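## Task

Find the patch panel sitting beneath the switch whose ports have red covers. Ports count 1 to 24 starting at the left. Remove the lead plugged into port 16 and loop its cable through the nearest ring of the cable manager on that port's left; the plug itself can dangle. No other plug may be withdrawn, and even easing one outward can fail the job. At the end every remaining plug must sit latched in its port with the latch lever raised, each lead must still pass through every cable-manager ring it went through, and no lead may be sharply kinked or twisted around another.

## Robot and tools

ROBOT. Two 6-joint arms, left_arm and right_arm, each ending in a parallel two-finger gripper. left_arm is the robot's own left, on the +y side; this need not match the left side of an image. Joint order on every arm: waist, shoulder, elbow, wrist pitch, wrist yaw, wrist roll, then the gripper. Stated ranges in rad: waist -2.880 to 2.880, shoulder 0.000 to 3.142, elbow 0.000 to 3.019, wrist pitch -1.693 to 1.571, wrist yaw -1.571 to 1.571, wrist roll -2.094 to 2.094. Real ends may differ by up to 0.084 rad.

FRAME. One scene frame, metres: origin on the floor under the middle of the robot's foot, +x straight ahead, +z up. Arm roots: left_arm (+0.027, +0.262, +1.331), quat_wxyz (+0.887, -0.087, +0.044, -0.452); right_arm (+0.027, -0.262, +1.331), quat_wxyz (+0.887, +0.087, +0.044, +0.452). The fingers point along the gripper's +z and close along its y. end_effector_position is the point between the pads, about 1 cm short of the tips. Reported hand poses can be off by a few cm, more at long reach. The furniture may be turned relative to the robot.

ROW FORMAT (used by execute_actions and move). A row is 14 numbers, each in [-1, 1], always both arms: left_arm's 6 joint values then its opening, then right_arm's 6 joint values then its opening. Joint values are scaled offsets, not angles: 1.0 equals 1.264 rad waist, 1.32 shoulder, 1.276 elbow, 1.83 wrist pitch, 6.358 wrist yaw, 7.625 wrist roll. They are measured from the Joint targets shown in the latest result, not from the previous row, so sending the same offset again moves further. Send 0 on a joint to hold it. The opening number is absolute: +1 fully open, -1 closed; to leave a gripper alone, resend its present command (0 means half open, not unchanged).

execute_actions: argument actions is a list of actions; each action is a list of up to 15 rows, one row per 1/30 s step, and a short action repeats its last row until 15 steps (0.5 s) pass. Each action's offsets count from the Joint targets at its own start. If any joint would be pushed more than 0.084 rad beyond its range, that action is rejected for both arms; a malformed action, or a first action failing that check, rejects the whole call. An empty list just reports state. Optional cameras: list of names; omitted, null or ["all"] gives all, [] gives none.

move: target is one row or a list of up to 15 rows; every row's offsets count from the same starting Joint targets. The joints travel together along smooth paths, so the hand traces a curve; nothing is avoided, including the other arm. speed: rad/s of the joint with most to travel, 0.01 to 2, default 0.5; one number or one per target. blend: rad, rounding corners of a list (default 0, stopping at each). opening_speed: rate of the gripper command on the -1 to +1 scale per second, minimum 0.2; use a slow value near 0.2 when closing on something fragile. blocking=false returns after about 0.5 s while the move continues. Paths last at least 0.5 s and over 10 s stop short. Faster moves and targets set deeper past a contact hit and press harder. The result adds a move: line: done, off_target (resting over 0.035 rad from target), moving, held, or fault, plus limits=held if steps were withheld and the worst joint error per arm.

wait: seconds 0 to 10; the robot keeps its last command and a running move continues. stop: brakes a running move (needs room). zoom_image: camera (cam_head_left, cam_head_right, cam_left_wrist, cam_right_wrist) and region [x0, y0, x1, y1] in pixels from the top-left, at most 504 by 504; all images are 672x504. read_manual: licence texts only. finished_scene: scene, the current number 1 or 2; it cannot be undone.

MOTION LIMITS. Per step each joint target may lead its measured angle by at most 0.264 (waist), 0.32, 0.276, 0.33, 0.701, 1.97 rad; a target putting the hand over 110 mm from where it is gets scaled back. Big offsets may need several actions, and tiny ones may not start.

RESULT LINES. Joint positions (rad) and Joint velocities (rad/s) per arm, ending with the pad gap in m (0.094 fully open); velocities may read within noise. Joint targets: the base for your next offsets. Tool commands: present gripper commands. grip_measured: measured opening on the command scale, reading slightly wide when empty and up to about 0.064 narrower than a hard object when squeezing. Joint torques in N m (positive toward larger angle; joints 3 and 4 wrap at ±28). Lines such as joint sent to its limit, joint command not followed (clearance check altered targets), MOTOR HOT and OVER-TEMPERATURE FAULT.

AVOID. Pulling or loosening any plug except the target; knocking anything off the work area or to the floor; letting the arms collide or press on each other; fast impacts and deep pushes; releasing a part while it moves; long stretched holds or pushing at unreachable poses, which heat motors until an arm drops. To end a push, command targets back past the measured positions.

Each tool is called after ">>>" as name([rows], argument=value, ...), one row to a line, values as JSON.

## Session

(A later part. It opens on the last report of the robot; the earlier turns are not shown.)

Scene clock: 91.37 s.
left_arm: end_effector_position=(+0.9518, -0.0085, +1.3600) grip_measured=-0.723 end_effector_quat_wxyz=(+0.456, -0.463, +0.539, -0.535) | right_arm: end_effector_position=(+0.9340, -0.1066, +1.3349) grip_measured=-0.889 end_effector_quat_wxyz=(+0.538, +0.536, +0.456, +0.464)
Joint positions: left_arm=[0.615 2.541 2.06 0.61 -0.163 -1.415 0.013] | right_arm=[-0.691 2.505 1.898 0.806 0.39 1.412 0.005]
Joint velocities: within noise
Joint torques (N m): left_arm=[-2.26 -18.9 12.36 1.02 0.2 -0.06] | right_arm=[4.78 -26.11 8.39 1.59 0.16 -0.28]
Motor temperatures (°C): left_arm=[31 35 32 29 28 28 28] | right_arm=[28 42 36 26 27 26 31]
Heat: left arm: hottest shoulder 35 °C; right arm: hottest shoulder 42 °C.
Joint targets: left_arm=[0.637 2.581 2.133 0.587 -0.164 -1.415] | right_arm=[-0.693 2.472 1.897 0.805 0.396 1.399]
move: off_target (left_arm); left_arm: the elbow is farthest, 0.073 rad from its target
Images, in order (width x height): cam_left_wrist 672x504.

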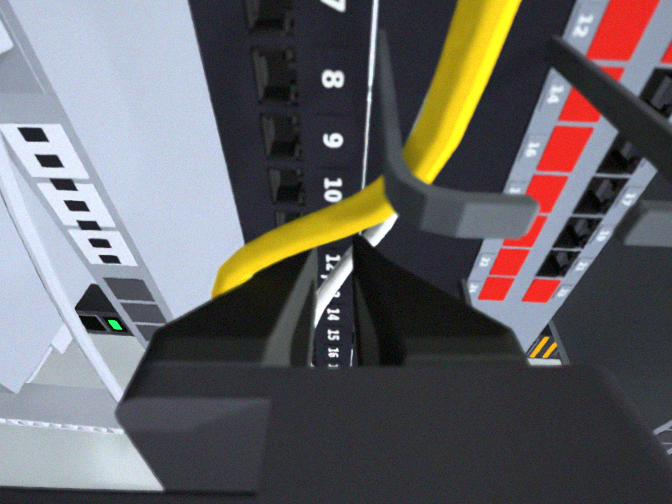

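>>> move(target=[0,0,0,0,0,0,-1,0,0,0,0,0,0,-0.96], opening_speed=0.25, cameras=["cam_left_wrist"])

>>> zoom_image(camera="cam_left_wrist", region=[220, 100, 440, 300])

Scene clock: 93.00 s.
left_arm: end_effector_position=(+0.9529, -0.0085, +1.3628) grip_measured=-0.994 end_effector_quat_wxyz=(+0.457, -0.463, +0.537, -0.537) | right_arm: end_effector_position=(+0.9342, -0.1067, +1.3356) grip_measured=-0.889 end_effector_quat_wxyz=(+0.538, +0.536, +0.456, +0.465)
Joint positions: left_arm=[0.615 2.541 2.065 0.61 -0.163 -1.418 0] | right_arm=[-0.691 2.504 1.898 0.806 0.39 1.412 0.005]
Joint velocities: within noise
Joint torques (N m): left_arm=[-2.78 -19.14 11.96 1.07 0.19 -0.02] | right_arm=[4.78 -25.93 8.49 1.61 0.16 -0.26]
Motor temperatures (°C): left_arm=[31 35 32 29 28 28 28] | right_arm=[28 42 36 26 27 26 31]
Heat: left arm: hottest shoulder 35 °C; right arm: hottest shoulder 42 °C.
Joint targets: left_arm=[0.637 2.581 2.133 0.587 -0.163 -1.415] | right_arm=[-0.693 2.472 1.897 0.805 0.396 1.399]
move: off_target (left_arm); left_arm: the elbow is farthest, 0.068 rad from its target
Images, in order (width x height): cam_left_wrist 672x504.

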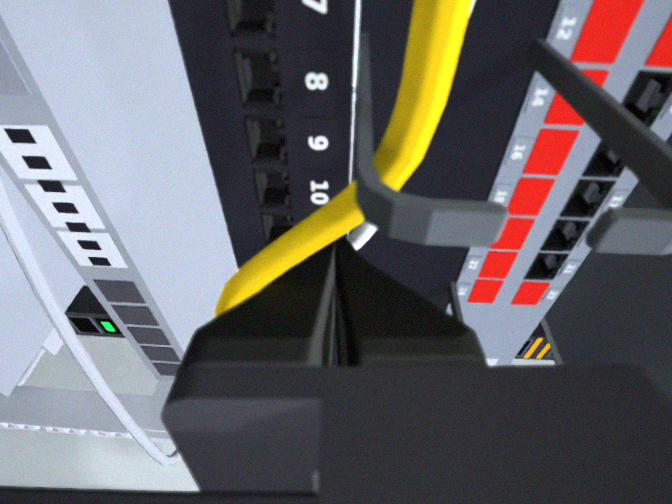

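Scaled by 2.291 from the camera's 672x504 image, which has a finer 960x720 frame.

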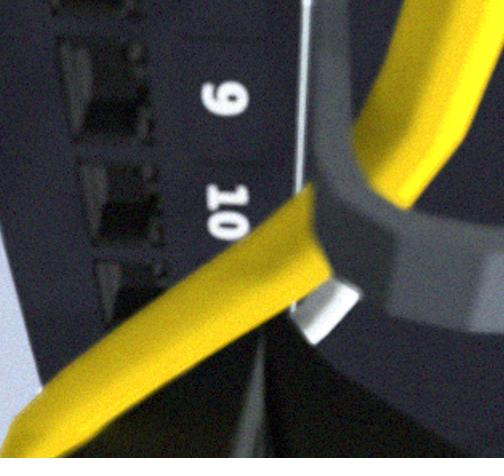

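>>> wait(seconds=0.1)

>>> zoom_image(camera="cam_head_left", region=[260, 240, 420, 360])

>>> zoom_image(camera="cam_head_right", region=[210, 240, 370, 360])

>>> zoom_image(camera="cam_right_wrist", region=[100, 200, 500, 500])

Scene clock: 94.43 s.
left_arm: end_effector_position=(+0.9529, -0.0085, +1.3628) grip_measured=-0.994 end_effector_quat_wxyz=(+0.457, -0.464, +0.537, -0.537) | right_arm: end_effector_position=(+0.9342, -0.1067, +1.3356) grip_measured=-0.889 end_effector_quat_wxyz=(+0.538, +0.536, +0.456, +0.465)
Joint positions: left_arm=[0.615 2.541 2.065 0.61 -0.163 -1.418 0] | right_arm=[-0.691 2.504 1.898 0.806 0.39 1.412 0.005]
Joint velocities: within noise
Joint torques (N m): left_arm=[-2.78 -18.67 12.1 0.95 0.18 0.03] | right_arm=[5.01 -25.88 8.38 1.58 0.16 -0.26]
Motor temperatures (°C): left_arm=[31 35 33 29 28 28 28] | right_arm=[28 43 36 26 27 26 31]
Heat: left arm: hottest shoulder 35 °C; right arm: hottest shoulder 43 °C.
Joint targets: left_arm=[0.637 2.581 2.133 0.587 -0.163 -1.415] | right_arm=[-0.693 2.472 1.897 0.805 0.396 1.399]
Tool commands: left_gripper/opening=-1.0 right_gripper/opening=-0.96
wait: 0.10 s; at rest from the start

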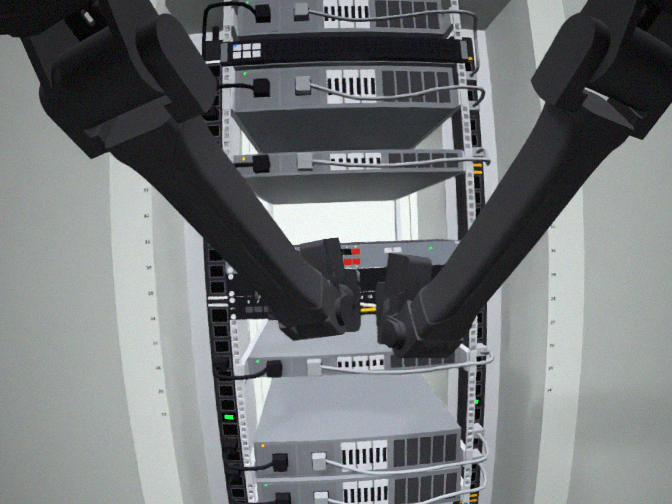

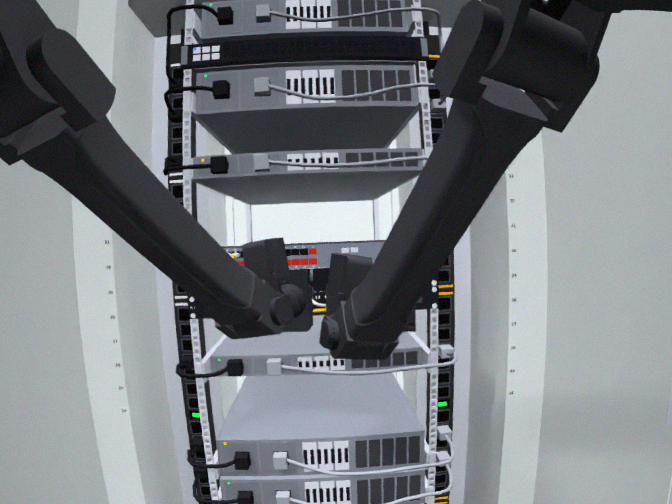

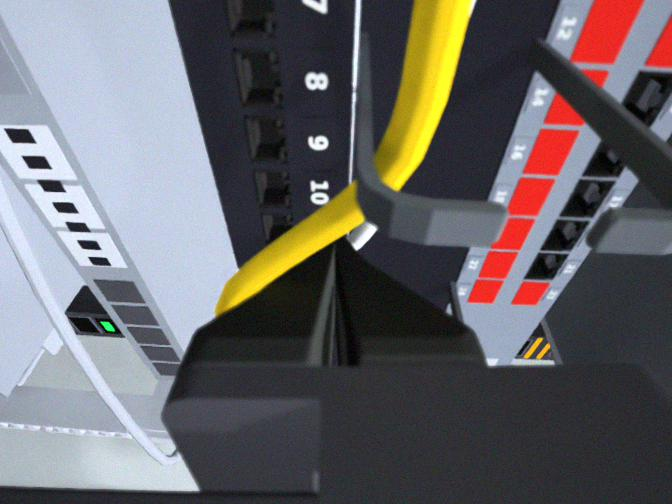

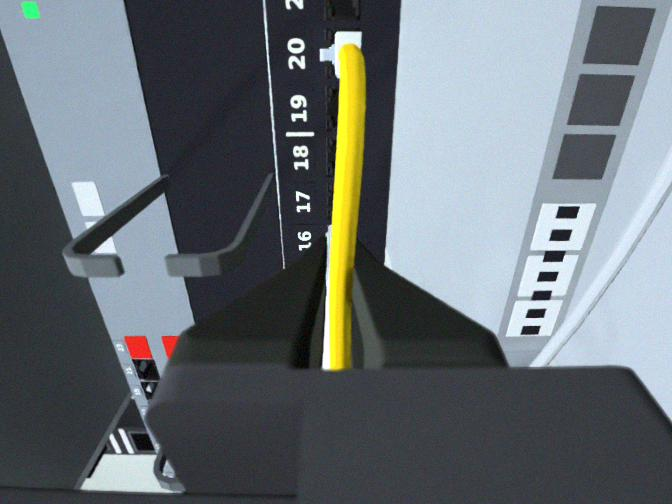

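Scaled by 3.150 from the camera's 672x504 image, which has a finer 960x720 frame.

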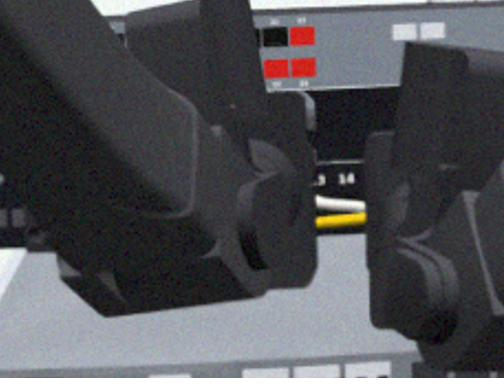

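Scaled by 3.150 from the camera's 672x504 image, which has a finer 960x720 frame.

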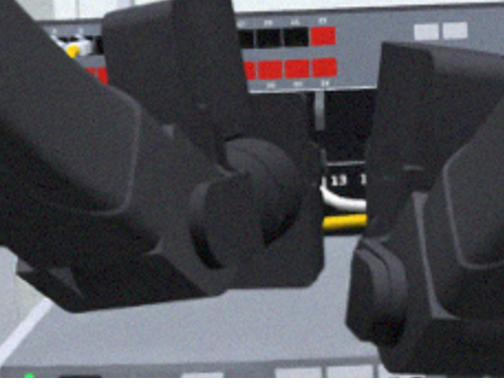

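Scaled by 1.260 from the camera's 672x504 image, which has a finer 960x720 frame.

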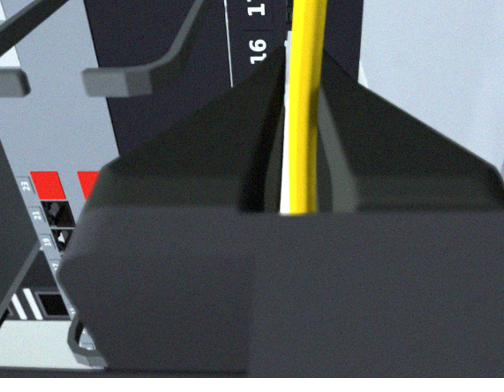

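>>> move([
  [-0.003,-0.025,-0.055,0.022,-0.0003,0,-1,0,0,0,0,0,0,-0.96],
  [-0.003,-0.038,-0.055,0.012,-0.0003,0,-0.45,0,0,0,0,0,0,-0.96],
], speed=0.15, opening_speed=0.6, cameras=["cam_left_wrist"])

>>> zoom_image(camera="cam_left_wrist", region=[220, 100, 440, 300])

Scene clock: 97.40 s.
left_arm: end_effector_position=(+0.9514, -0.0083, +1.3613) grip_measured=-0.455 end_effector_quat_wxyz=(+0.456, -0.464, +0.537, -0.537) | right_arm: end_effector_position=(+0.9342, -0.1066, +1.3356) grip_measured=-0.889 end_effector_quat_wxyz=(+0.538, +0.536, +0.456, +0.465)
Joint positions: left_arm=[0.615 2.54 2.058 0.616 -0.163 -1.418 0.026] | right_arm=[-0.691 2.504 1.898 0.806 0.389 1.412 0.005]
Joint velocities: within noise
Joint torques (N m): left_arm=[-3.55 -22.48 7.6 1.74 0.17 0.02] | right_arm=[4.89 -25.64 8.46 1.68 0.19 -0.26]
Motor temperatures (°C): left_arm=[31 36 33 29 28 28 28] | right_arm=[28 43 36 26 27 26 31]
Heat: left arm: hottest shoulder 36 °C; right arm: hottest shoulder 43 °C.
Joint targets: left_arm=[0.633 2.531 2.062 0.609 -0.165 -1.415] | right_arm=[-0.694 2.472 1.897 0.805 0.396 1.399]
move: done
Images, in order (width x height): cam_left_wrist 672x504.

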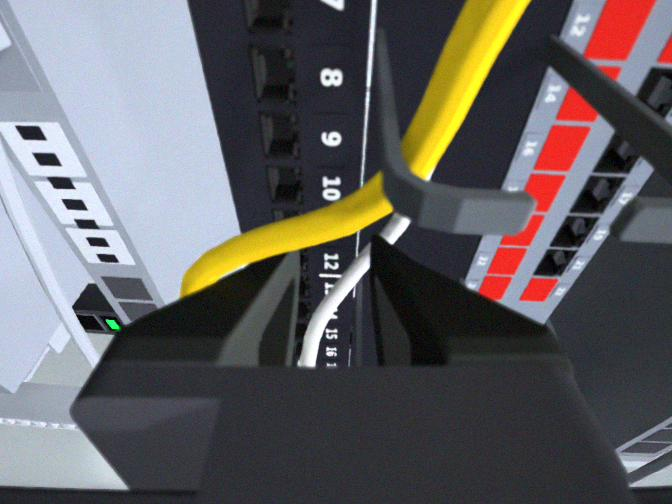

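Scaled by 2.291 from the camera's 672x504 image, which has a finer 960x720 frame.

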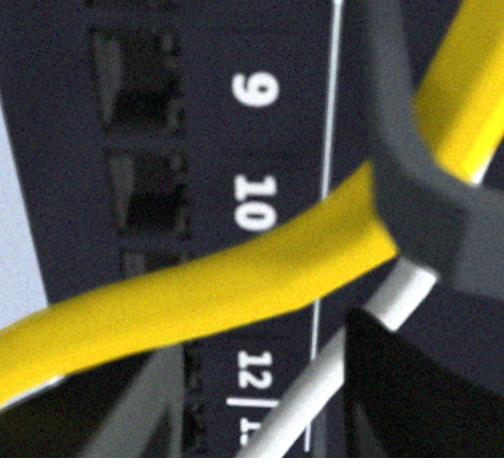

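>>> move(target=[0,0,0,0,0,0,-1,0,0,0,0,0,0,-0.96], opening_speed=0.4, cameras=["cam_left_wrist"])

>>> zoom_image(camera="cam_left_wrist", region=[220, 100, 440, 300])

Scene clock: 99.47 s.
left_arm: end_effector_position=(+0.9517, -0.0081, +1.3631) grip_measured=-0.994 end_effector_quat_wxyz=(+0.457, -0.463, +0.536, -0.538) | right_arm: end_effector_position=(+0.9343, -0.1064, +1.3366) grip_measured=-0.889 end_effector_quat_wxyz=(+0.538, +0.536, +0.455, +0.465)
Joint positions: left_arm=[0.615 2.538 2.058 0.616 -0.163 -1.418 0] | right_arm=[-0.69 2.503 1.898 0.806 0.389 1.412 0.005]
Joint velocities: within noise
Joint torques (N m): left_arm=[-3.14 -21.89 7.6 1.63 0.14 0.03] | right_arm=[4.66 -26.05 8.44 1.65 0.18 -0.26]
Motor temperatures (°C): left_arm=[31 36 33 29 28 28 28] | right_arm=[28 43 36 26 27 26 31]
Heat: left arm: hottest shoulder 36 °C; right arm: hottest shoulder 43 °C.
Joint targets: left_arm=[0.633 2.530 2.062 0.609 -0.165 -1.415] | right_arm=[-0.693 2.472 1.897 0.805 0.396 1.399]
move: done
Images, in order (width x height): cam_left_wrist 672x504.

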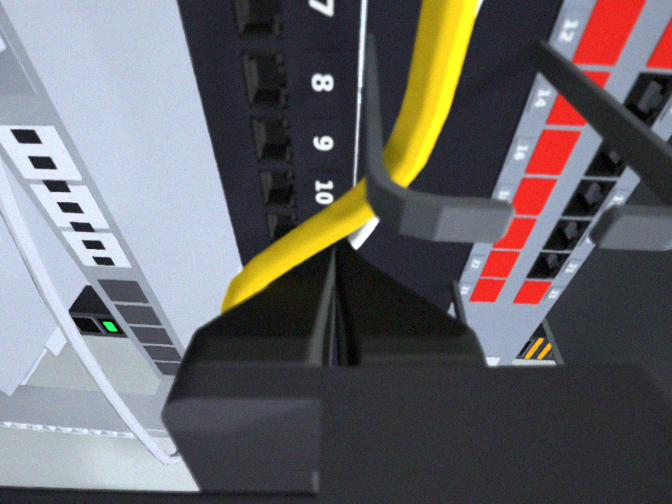

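Scaled by 2.291 from the camera's 672x504 image, which has a finer 960x720 frame.

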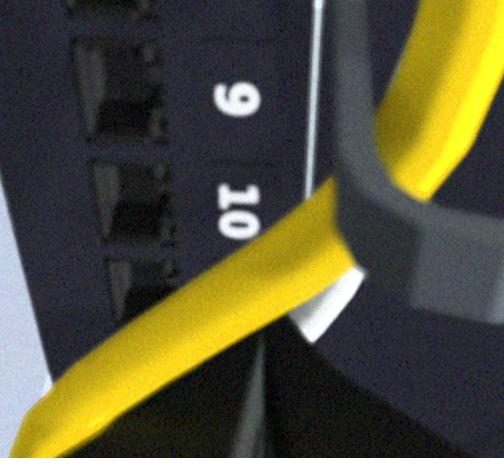

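>>> move(target=[0,-0.0364,0,-0.008,0,0,-1,0,0,0,0,0,0,-0.96], speed=0.1, cameras=["cam_left_wrist"])

>>> zoom_image(camera="cam_left_wrist", region=[220, 100, 440, 300])

Scene clock: 100.90 s.
left_arm: end_effector_position=(+0.9528, -0.0064, +1.3750) grip_measured=-0.994 end_effector_quat_wxyz=(+0.457, -0.463, +0.536, -0.537) | right_arm: end_effector_position=(+0.9345, -0.1066, +1.3380) grip_measured=-0.889 end_effector_quat_wxyz=(+0.538, +0.536, +0.455, +0.466)
Joint positions: left_arm=[0.615 2.517 2.052 0.601 -0.163 -1.418 0] | right_arm=[-0.69 2.502 1.898 0.806 0.389 1.412 0.005]
Joint velocities: within noise
Joint torques (N m): left_arm=[-3.55 -24.35 8.17 1.7 0.13 0.01] | right_arm=[4.89 -25.88 8.44 1.61 0.19 -0.27]
Motor temperatures (°C): left_arm=[31 36 34 29 28 28 28] | right_arm=[28 43 36 26 27 26 31]
Heat: left arm: hottest shoulder 36 °C; right arm: hottest shoulder 43 °C.
Joint targets: left_arm=[0.633 2.482 2.062 0.594 -0.165 -1.415] | right_arm=[-0.693 2.472 1.897 0.805 0.396 1.399]
move: done
Images, in order (width x height): cam_left_wrist 672x504.

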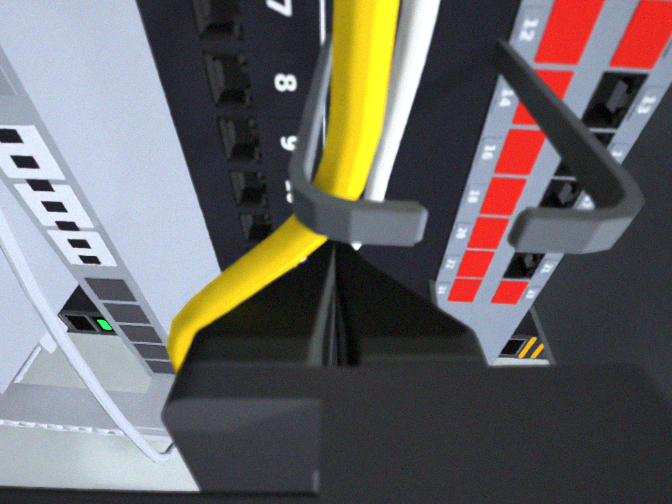

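Scaled by 2.291 from the camera's 672x504 image, which has a finer 960x720 frame.

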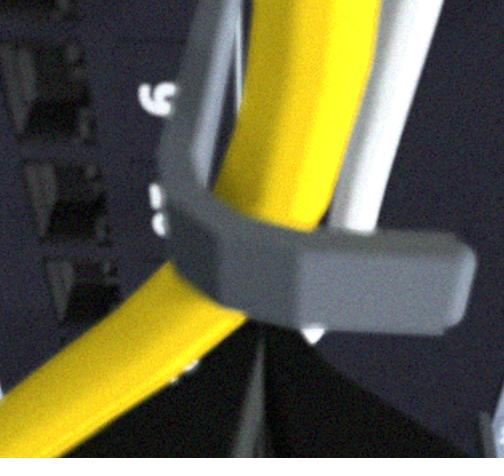

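>>> move(target=[0,0,0,0,0,0,-1,0,0,0,0,0,0,-0.5], opening_speed=0.3, cameras=["cam_right_wrist"])

>>> zoom_image(camera="cam_right_wrist", region=[220, 180, 460, 380])

Scene clock: 103.63 s.
left_arm: end_effector_position=(+0.9536, -0.0041, +1.3775) grip_measured=-0.994 end_effector_quat_wxyz=(+0.458, -0.464, +0.535, -0.537) | right_arm: end_effector_position=(+0.9339, -0.1085, +1.3367) grip_measured=-0.503 end_effector_quat_wxyz=(+0.539, +0.538, +0.454, +0.463)
Joint positions: left_arm=[0.617 2.514 2.051 0.6 -0.164 -1.418 0] | right_arm=[-0.691 2.502 1.896 0.806 0.397 1.412 0.023]
Joint velocities: within noise
Joint torques (N m): left_arm=[-3.14 -23.53 8.09 1.74 0.18 0.02] | right_arm=[4.6 -25.7 8.64 1.59 -0.11 -0.28]
Motor temperatures (°C): left_arm=[31 37 34 29 28 28 28] | right_arm=[28 42 36 26 27 26 31]
Heat: left arm: hottest shoulder 37 °C; right arm: hottest shoulder 42 °C.
Joint targets: left_arm=[0.633 2.482 2.062 0.594 -0.166 -1.415] | right_arm=[-0.693 2.472 1.897 0.805 0.396 1.399]
move: done
Images, in order (width x height): cam_right_wrist 672x504.

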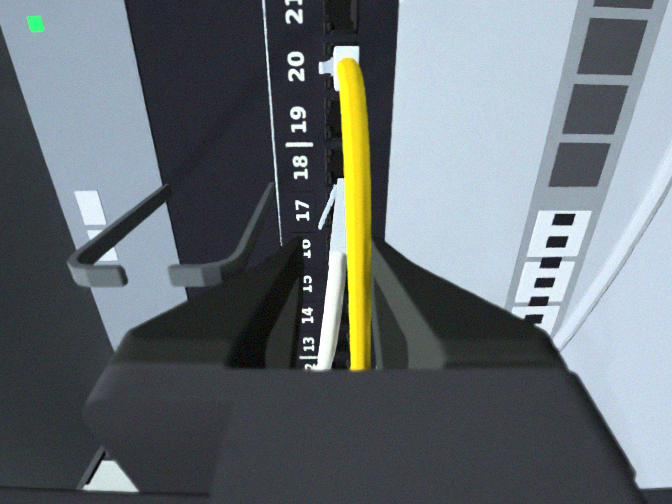

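Scaled by 2.100 from the camera's 672x504 image, which has a finer 960x720 frame.

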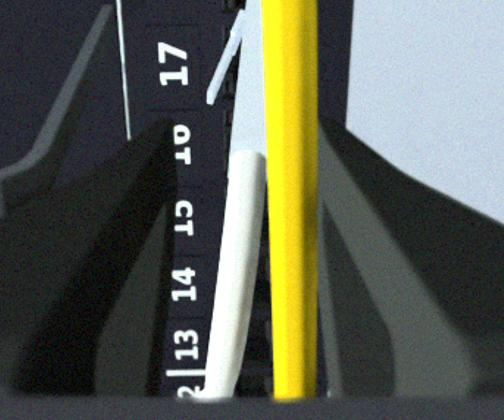

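>>> move(target=[0,0,0,0,0,0,-1,0.0538,-0.0879,-0.2092,0.0874,0.0053,0,-0.5], speed=0.2)

>>> zoom_image(camera="cam_right_wrist", region=[200, 100, 480, 340])

Scene clock: 105.63 s.
left_arm: end_effector_position=(+0.9536, -0.0041, +1.3775) grip_measured=-0.994 end_effector_quat_wxyz=(+0.458, -0.464, +0.535, -0.537) | right_arm: end_effector_position=(+0.8690, -0.0896, +1.3346) grip_measured=-0.502 end_effector_quat_wxyz=(+0.531, +0.539, +0.462, +0.463)
Joint positions: left_arm=[0.617 2.514 2.051 0.6 -0.164 -1.418 0] | right_arm=[-0.646 2.394 1.631 0.945 0.427 1.412 0.023]
Joint velocities: within noise
Joint torques (N m): left_arm=[-3.14 -24.18 7.95 1.84 0.17 0.02] | right_arm=[6.59 -25.05 7.32 2.44 0.01 -0.29]
Motor temperatures (°C): left_arm=[31 37 34 29 28 28 28] | right_arm=[28 42 36 26 27 26 31]
Heat: left arm: hottest shoulder 37 °C; right arm: hottest shoulder 42 °C.
Joint targets: left_arm=[0.633 2.482 2.062 0.594 -0.166 -1.415] | right_arm=[-0.626 2.356 1.630 0.965 0.430 1.399]
move: off_target (right_arm); right_arm: the shoulder is farthest, 0.038 rad from its target

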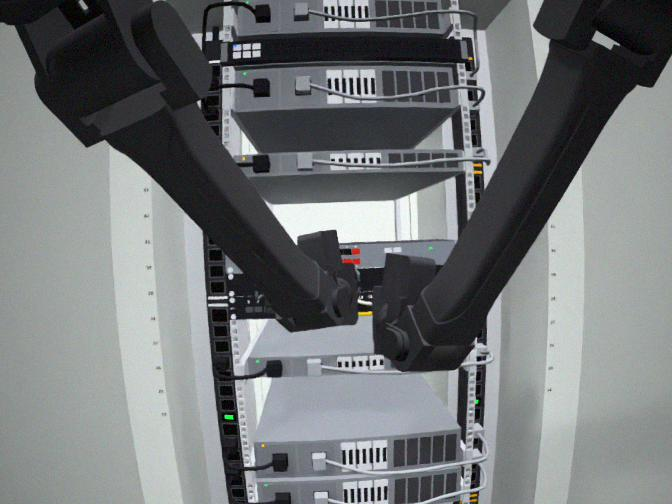

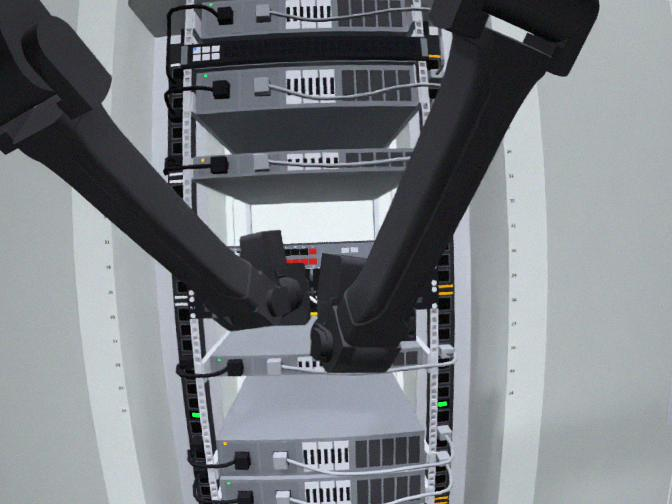

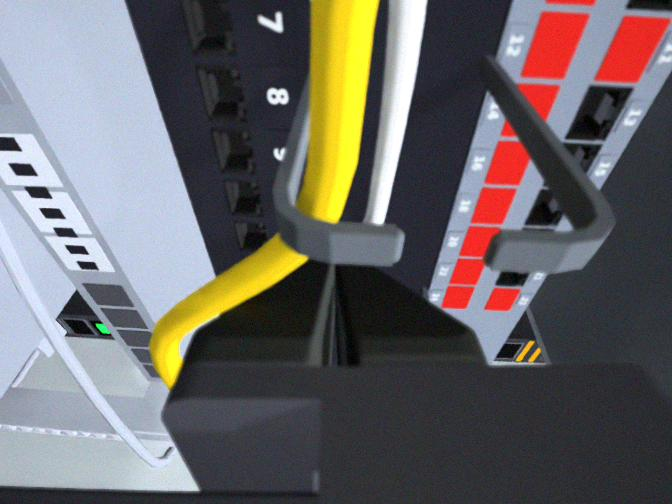

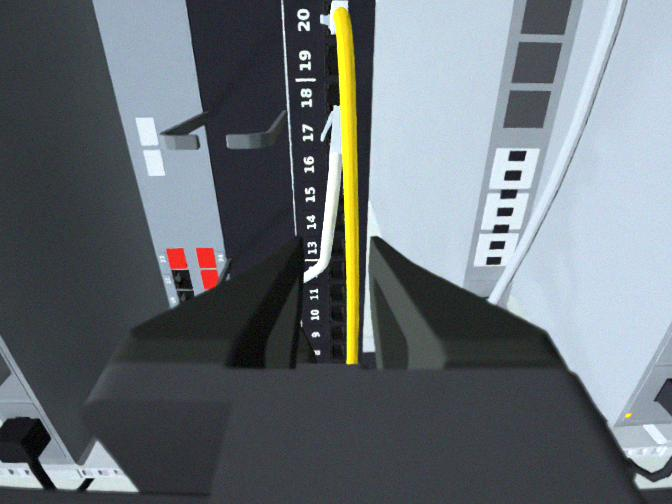

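Scaled by 1.800 from the camera's 672x504 image, which has a finer 960x720 frame.

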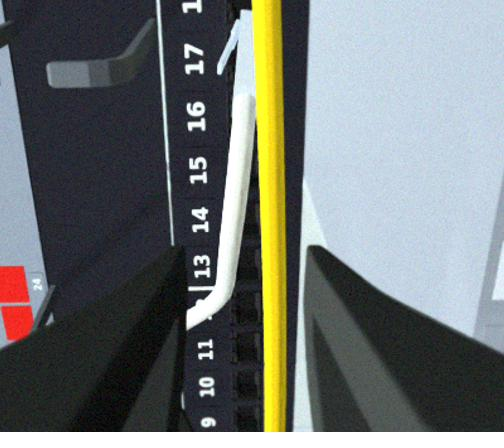

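>>> move(target=[0,0,0,0,0,0,-1,0.0301,-0.1015,-0.1998,0.0628,0.0055,0,-0.5], speed=0.4, cameras=[])

>>> move(target=[-0.0356,-0.1136,-0.2657,0.1098,-0.0052,0.0012,-1,0,0,0,0,0,0,-0.5], speed=0.15)

Scene clock: 108.80 s.
left_arm: end_effector_position=(+0.9536, -0.0041, +1.3775) grip_measured=-0.994 end_effector_quat_wxyz=(+0.458, -0.464, +0.535, -0.537) | right_arm: end_effector_position=(+0.8025, -0.0850, +1.3578) grip_measured=-0.502 end_effector_quat_wxyz=(+0.527, +0.540, +0.462, +0.466)
Joint positions: left_arm=[0.617 2.514 2.051 0.6 -0.164 -1.418 0] | right_arm=[-0.606 2.255 1.376 1.06 0.462 1.412 0.023]
Joint velocities: within noise
Joint torques (N m): left_arm=[-3.37 -24 8.08 1.62 0.13 0.09] | right_arm=[6.36 -22.12 6.52 2.43 0 -0.25]
Motor temperatures (°C): left_arm=[31 37 33 29 28 28 28] | right_arm=[28 42 35 26 27 26 31]
Heat: left arm: hottest shoulder 37 °C; right arm: hottest shoulder 42 °C.
Joint targets: left_arm=[0.633 2.482 2.062 0.594 -0.166 -1.415] | right_arm=[-0.587 2.222 1.375 1.080 0.465 1.399]
move: done
No camera images: "cameras" was empty.

Scene clock: 111.53 s.
left_arm: end_effector_position=(+0.8913, +0.0050, +1.3977) grip_measured=-0.995 end_effector_quat_wxyz=(+0.466, -0.463, +0.527, -0.539) | right_arm: end_effector_position=(+0.8023, -0.0851, +1.3578) grip_measured=-0.502 end_effector_quat_wxyz=(+0.527, +0.540, +0.462, +0.466)
Joint positions: left_arm=[0.596 2.346 1.732 0.774 -0.195 -1.412 0] | right_arm=[-0.606 2.255 1.376 1.061 0.463 1.412 0.023]
Joint velocities: within noise
Joint torques (N m): left_arm=[-4.84 -20.66 6.01 2.63 0.08 0.05] | right_arm=[6.48 -22.42 6.58 2.41 0 -0.25]
Motor temperatures (°C): left_arm=[31 38 34 29 28 28 28] | right_arm=[28 42 35 26 27 26 31]
Heat: left arm: hottest shoulder 38 °C; right arm: hottest shoulder 42 °C.
Joint targets: left_arm=[0.588 2.333 1.723 0.795 -0.198 -1.405] | right_arm=[-0.587 2.222 1.375 1.080 0.465 1.399]
move: done

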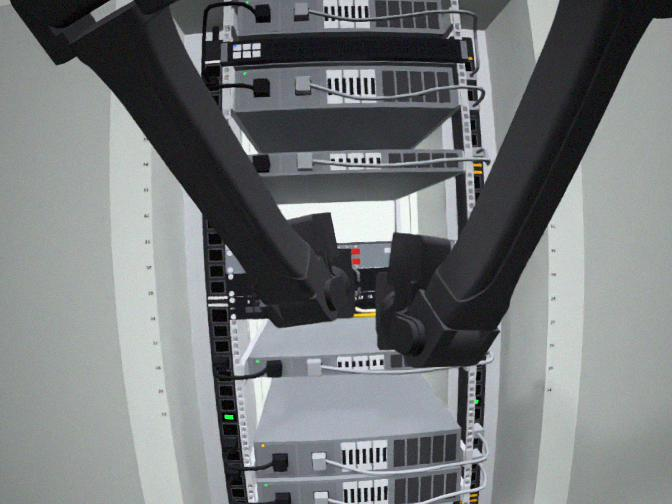

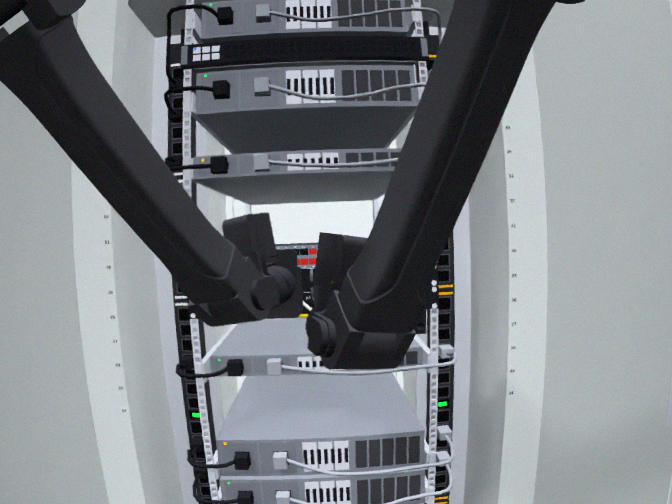

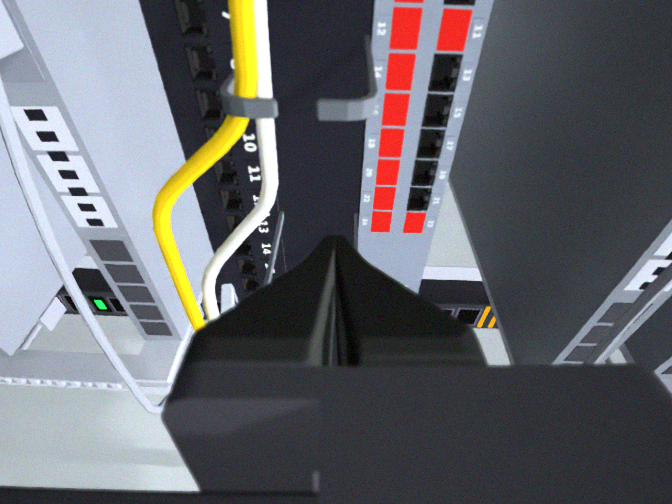

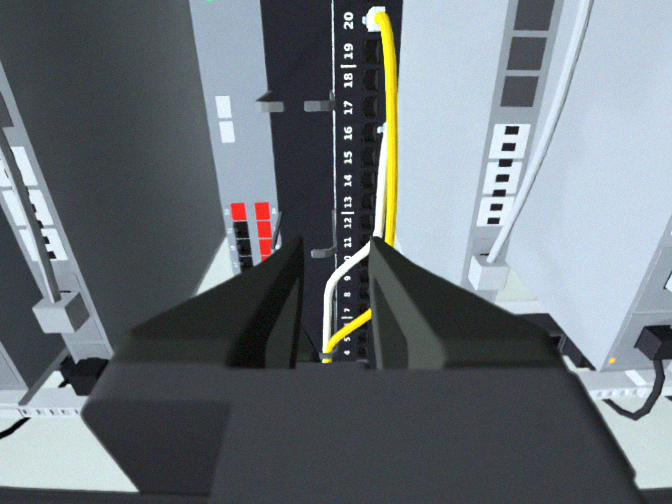

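>>> move(target=[0.0348,0.0742,0.0713,-0.023,0.0027,-0.001,-0.6,0,0,0,0,0,0,-0.5], speed=0.2, cameras=["cam_left_wrist","cam_right_wrist"])

Scene clock: 116.33 s.
left_arm: end_effector_position=(+0.9016, +0.0221, +1.3586) grip_measured=-0.603 end_effector_quat_wxyz=(+0.465, -0.472, +0.535, -0.525) | right_arm: end_effector_position=(+0.8023, -0.0851, +1.3578) grip_measured=-0.502 end_effector_quat_wxyz=(+0.527, +0.540, +0.462, +0.466)
Joint positions: left_arm=[0.626 2.407 1.769 0.766 -0.184 -1.411 0.019] | right_arm=[-0.606 2.255 1.376 1.061 0.463 1.412 0.023]
Joint velocities: within noise
Joint torques (N m): left_arm=[-3.66 -18.37 9.65 1.36 0.38 -0.01] | right_arm=[6.53 -22.18 6.58 2.45 0 -0.27]
Motor temperatures (°C): left_arm=[31 37 34 30 28 28 28] | right_arm=[28 41 35 26 27 26 30]
Heat: left arm: hottest shoulder 37 °C; right arm: hottest shoulder 41 °C.
Joint targets: left_arm=[0.632 2.430 1.814 0.753 -0.181 -1.413] | right_arm=[-0.587 2.222 1.375 1.079 0.465 1.399]
move: off_target (left_arm); left_arm: the elbow is farthest, 0.045 rad from its target
Images, in order (width x height): cam_left_wrist 672x504, cam_right_wrist 672x504.

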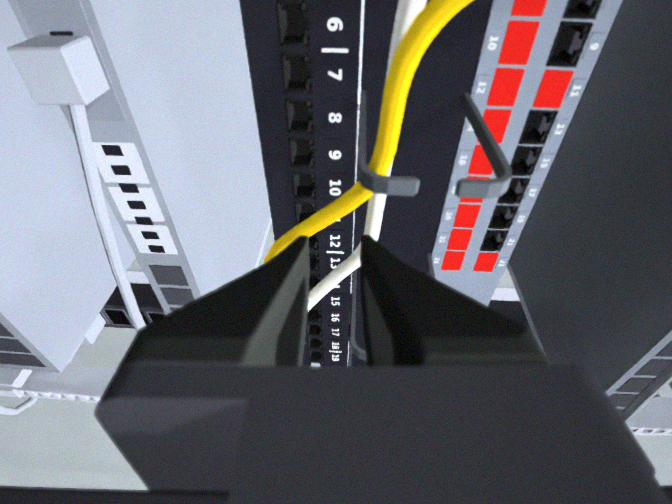

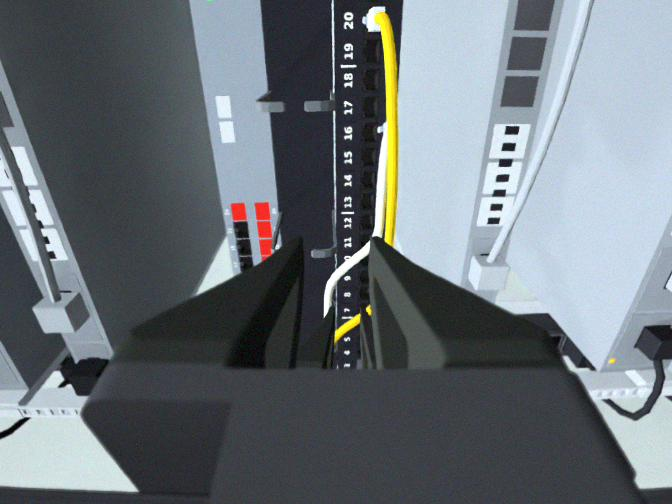

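>>> move(target=[-0.006,-0.054,0,0,0,0,-0.6,0,0,0,0,0,0,-0.5], speed=0.2, cameras=["cam_left_wrist"])

Scene clock: 117.73 s.
left_arm: end_effector_position=(+0.9080, +0.0272, +1.4010) grip_measured=-0.603 end_effector_quat_wxyz=(+0.476, -0.465, +0.517, -0.538) | right_arm: end_effector_position=(+0.8023, -0.0851, +1.3578) grip_measured=-0.502 end_effector_quat_wxyz=(+0.527, +0.540, +0.462, +0.466)
Joint positions: left_arm=[0.626 2.361 1.774 0.766 -0.184 -1.411 0.019] | right_arm=[-0.606 2.255 1.376 1.061 0.463 1.412 0.023]
Joint velocities: within noise
Joint torques (N m): left_arm=[-4.42 -20.25 9.47 1.22 0.38 -0.02] | right_arm=[6.12 -22.42 6.57 2.44 -0.01 -0.28]
Motor temperatures (°C): left_arm=[31 37 34 29 28 28 28] | right_arm=[28 41 35 26 27 26 30]
Heat: left arm: hottest shoulder 37 °C; right arm: hottest shoulder 41 °C.
Joint targets: left_arm=[0.624 2.359 1.814 0.753 -0.181 -1.413] | right_arm=[-0.587 2.222 1.375 1.079 0.465 1.399]
move: off_target (left_arm); left_arm: the elbow is farthest, 0.040 rad from its target
Images, in order (width x height): cam_left_wrist 672x504.

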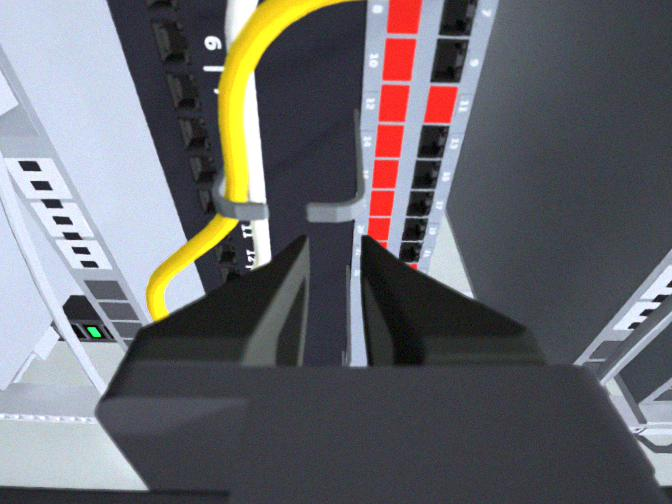

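>>> move(target=[-0.015,0.0455,-0.004,0,0,0,-0.6,0,0,0,0,0,0,-0.5], speed=0.2, cameras=["cam_left_wrist"])

Scene clock: 119.10 s.
left_arm: end_effector_position=(+0.9005, +0.0098, +1.3743) grip_measured=-0.603 end_effector_quat_wxyz=(+0.464, -0.465, +0.531, -0.534) | right_arm: end_effector_position=(+0.8023, -0.0851, +1.3578) grip_measured=-0.502 end_effector_quat_wxyz=(+0.527, +0.540, +0.462, +0.466)
Joint positions: left_arm=[0.61 2.395 1.774 0.766 -0.184 -1.411 0.019] | right_arm=[-0.606 2.255 1.376 1.061 0.463 1.412 0.023]
Joint velocities: within noise
Joint torques (N m): left_arm=[-4.6 -18.26 8.85 1.35 0.37 -0.04] | right_arm=[6.01 -22.24 6.56 2.39 0.01 -0.27]
Motor temperatures (°C): left_arm=[31 38 34 29 28 28 28] | right_arm=[28 41 35 26 27 26 30]
Heat: left arm: hottest shoulder 38 °C; right arm: hottest shoulder 41 °C.
Joint targets: left_arm=[0.605 2.419 1.809 0.753 -0.181 -1.413] | right_arm=[-0.587 2.222 1.375 1.079 0.465 1.399]
move: done
Images, in order (width x height): cam_left_wrist 672x504.

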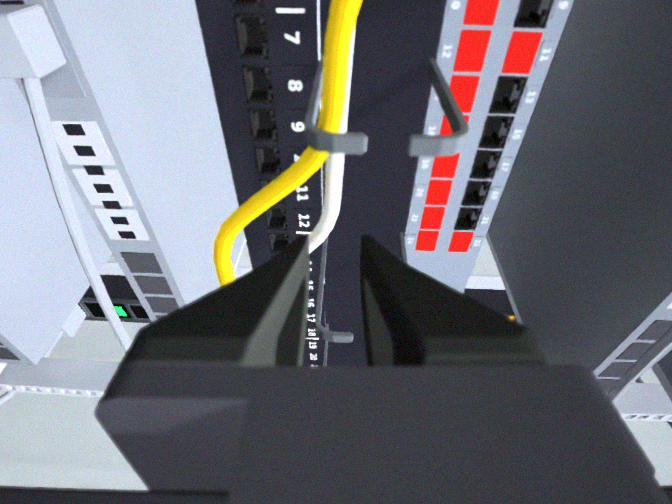

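>>> move(target=[0.0198,0.0523,0.1258,-0.0464,0.0015,0,-0.6,0,0,0,0,0,0,-0.5], speed=0.2, cameras=["cam_left_wrist"])

>>> zoom_image(camera="cam_left_wrist", region=[220, 100, 440, 300])

Scene clock: 120.83 s.
left_arm: end_effector_position=(+0.9319, +0.0060, +1.3800) grip_measured=-0.603 end_effector_quat_wxyz=(+0.465, -0.463, +0.530, -0.536) | right_arm: end_effector_position=(+0.8023, -0.0851, +1.3578) grip_measured=-0.502 end_effector_quat_wxyz=(+0.527, +0.540, +0.462, +0.466)
Joint positions: left_arm=[0.618 2.454 1.922 0.683 -0.174 -1.411 0.019] | right_arm=[-0.606 2.255 1.376 1.061 0.463 1.412 0.023]
Joint velocities: within noise
Joint torques (N m): left_arm=[-3.14 -19.02 10.39 1.42 0.36 -0.06] | right_arm=[6.07 -22.59 6.53 2.41 -0.02 -0.28]
Motor temperatures (°C): left_arm=[31 38 34 29 28 28 28] | right_arm=[28 40 35 26 27 26 30]
Heat: left arm: hottest shoulder 38 °C; right arm: hottest shoulder 40 °C.
Joint targets: left_arm=[0.630 2.488 1.970 0.668 -0.172 -1.413] | right_arm=[-0.587 2.222 1.375 1.079 0.465 1.399]
move: off_target (left_arm); left_arm: the elbow is farthest, 0.047 rad from its target
Images, in order (width x height): cam_left_wrist 672x504.

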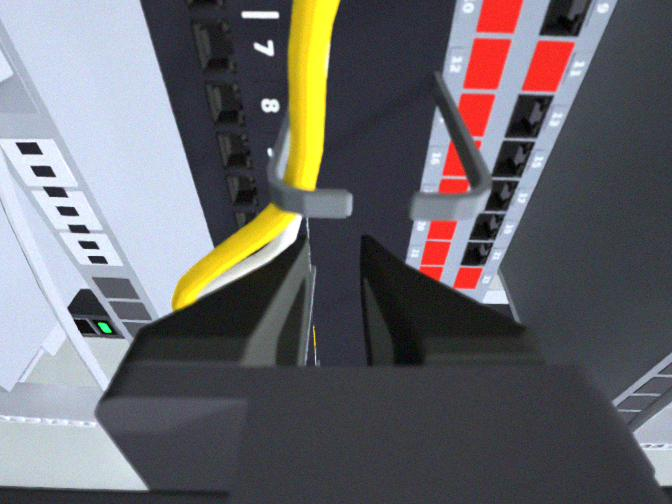

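Scaled by 2.291 from the camera's 672x504 image, which has a finer 960x720 frame.

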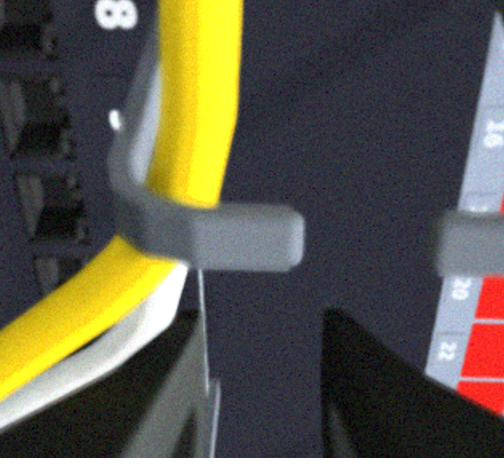

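>>> move(target=[0,-0.0705,-0.149,0.064,-0.0016,0,-0.6,0,0,0,0,0,0,-0.5], speed=0.2, cameras=["cam_left_wrist"])

Scene clock: 123.00 s.
left_arm: end_effector_position=(+0.9046, +0.0146, +1.3715) grip_measured=-0.603 end_effector_quat_wxyz=(+0.466, -0.465, +0.531, -0.534) | right_arm: end_effector_position=(+0.8023, -0.0851, +1.3578) grip_measured=-0.502 end_effector_quat_wxyz=(+0.527, +0.540, +0.462, +0.466)
Joint positions: left_arm=[0.618 2.404 1.787 0.765 -0.178 -1.411 0.019] | right_arm=[-0.606 2.255 1.376 1.061 0.463 1.412 0.023]
Joint velocities: within noise
Joint torques (N m): left_arm=[-2.78 -20.6 6.08 2.77 0.13 -0.03] | right_arm=[6.01 -22.42 6.63 2.4 -0.01 -0.25]
Motor temperatures (°C): left_arm=[31 38 34 29 28 28 28] | right_arm=[28 40 35 26 27 26 30]
Heat: left arm: hottest shoulder 38 °C; right arm: hottest shoulder 40 °C.
Joint targets: left_arm=[0.630 2.395 1.780 0.785 -0.182 -1.413] | right_arm=[-0.587 2.222 1.375 1.079 0.465 1.399]
move: done
Images, in order (width x height): cam_left_wrist 672x504.

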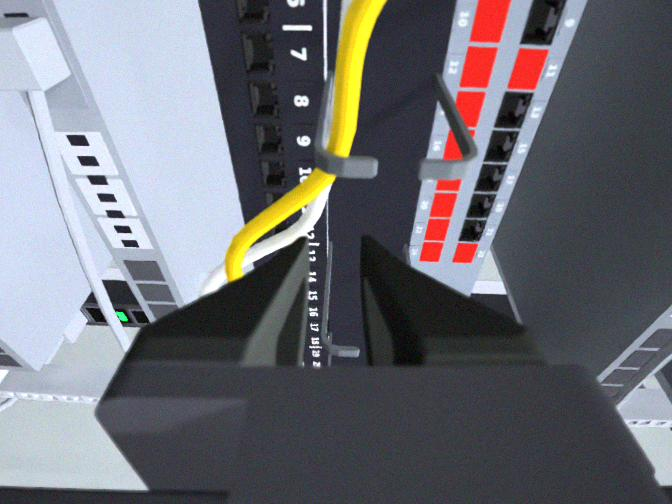

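>>> zoom_image(camera="cam_left_wrist", region=[180, 120, 400, 320])

>>> wait(seconds=0.1, cameras=["cam_right_wrist", "cam_left_wrist"])

>>> zoom_image(camera="cam_right_wrist", region=[280, 80, 500, 380])

Scaled by 2.291 from the camera's 672x504 image, which has a finer 960x720 frame.

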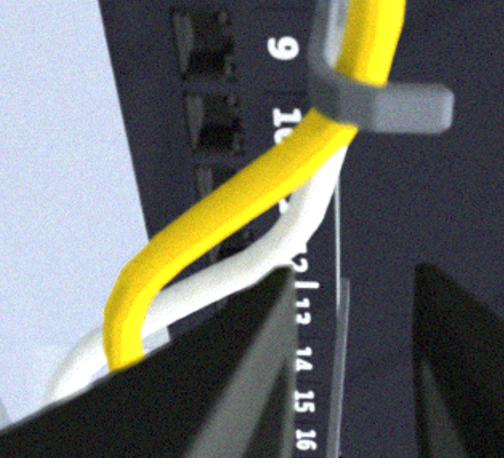

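Scene clock: 123.33 s.
left_arm: end_effector_position=(+0.9046, +0.0146, +1.3715) grip_measured=-0.603 end_effector_quat_wxyz=(+0.466, -0.465, +0.531, -0.534) | right_arm: end_effector_position=(+0.8023, -0.0851, +1.3578) grip_measured=-0.502 end_effector_quat_wxyz=(+0.527, +0.540, +0.462, +0.466)
Joint positions: left_arm=[0.618 2.404 1.787 0.765 -0.178 -1.411 0.019] | right_arm=[-0.606 2.255 1.376 1.061 0.463 1.412 0.023]
Joint velocities: within noise
Joint torques (N m): left_arm=[-4.07 -20.89 6.13 2.99 0.1 -0.04] | right_arm=[6.07 -22.42 6.5 2.36 -0.01 -0.27]
Motor temperatures (°C): left_arm=[31 38 34 29 28 28 28] | right_arm=[28 40 35 26 27 26 30]
Heat: left arm: hottest shoulder 38 °C; right arm: hottest shoulder 40 °C.
Joint targets: left_arm=[0.630 2.395 1.780 0.785 -0.182 -1.413] | right_arm=[-0.587 2.222 1.375 1.079 0.465 1.399]
Tool commands: left_gripper/opening=-0.6 right_gripper/opening=-0.5
wait: 0.10 s; at rest from the start
Images, in order (width x height): cam_left_wrist 672x504, cam_right_wrist 672x504.

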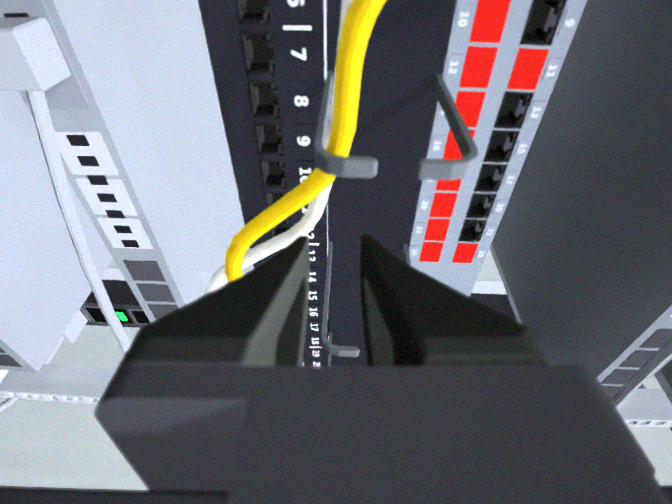

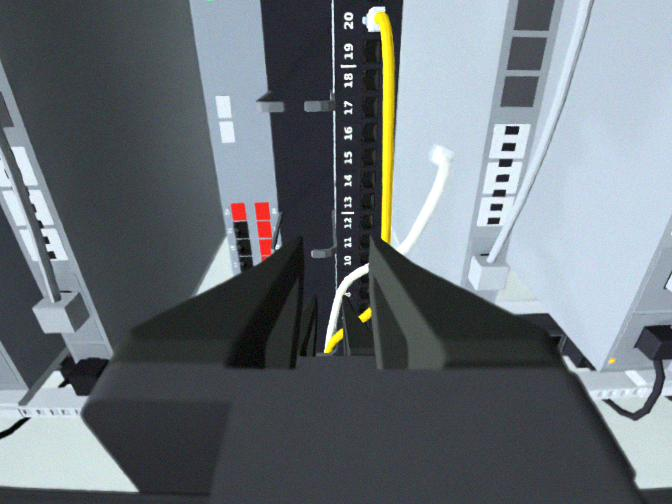

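Scaled by 1.680 from the camera's 672x504 image, which has a finer 960x720 frame.

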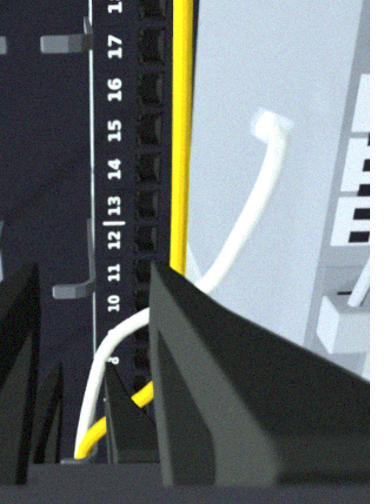

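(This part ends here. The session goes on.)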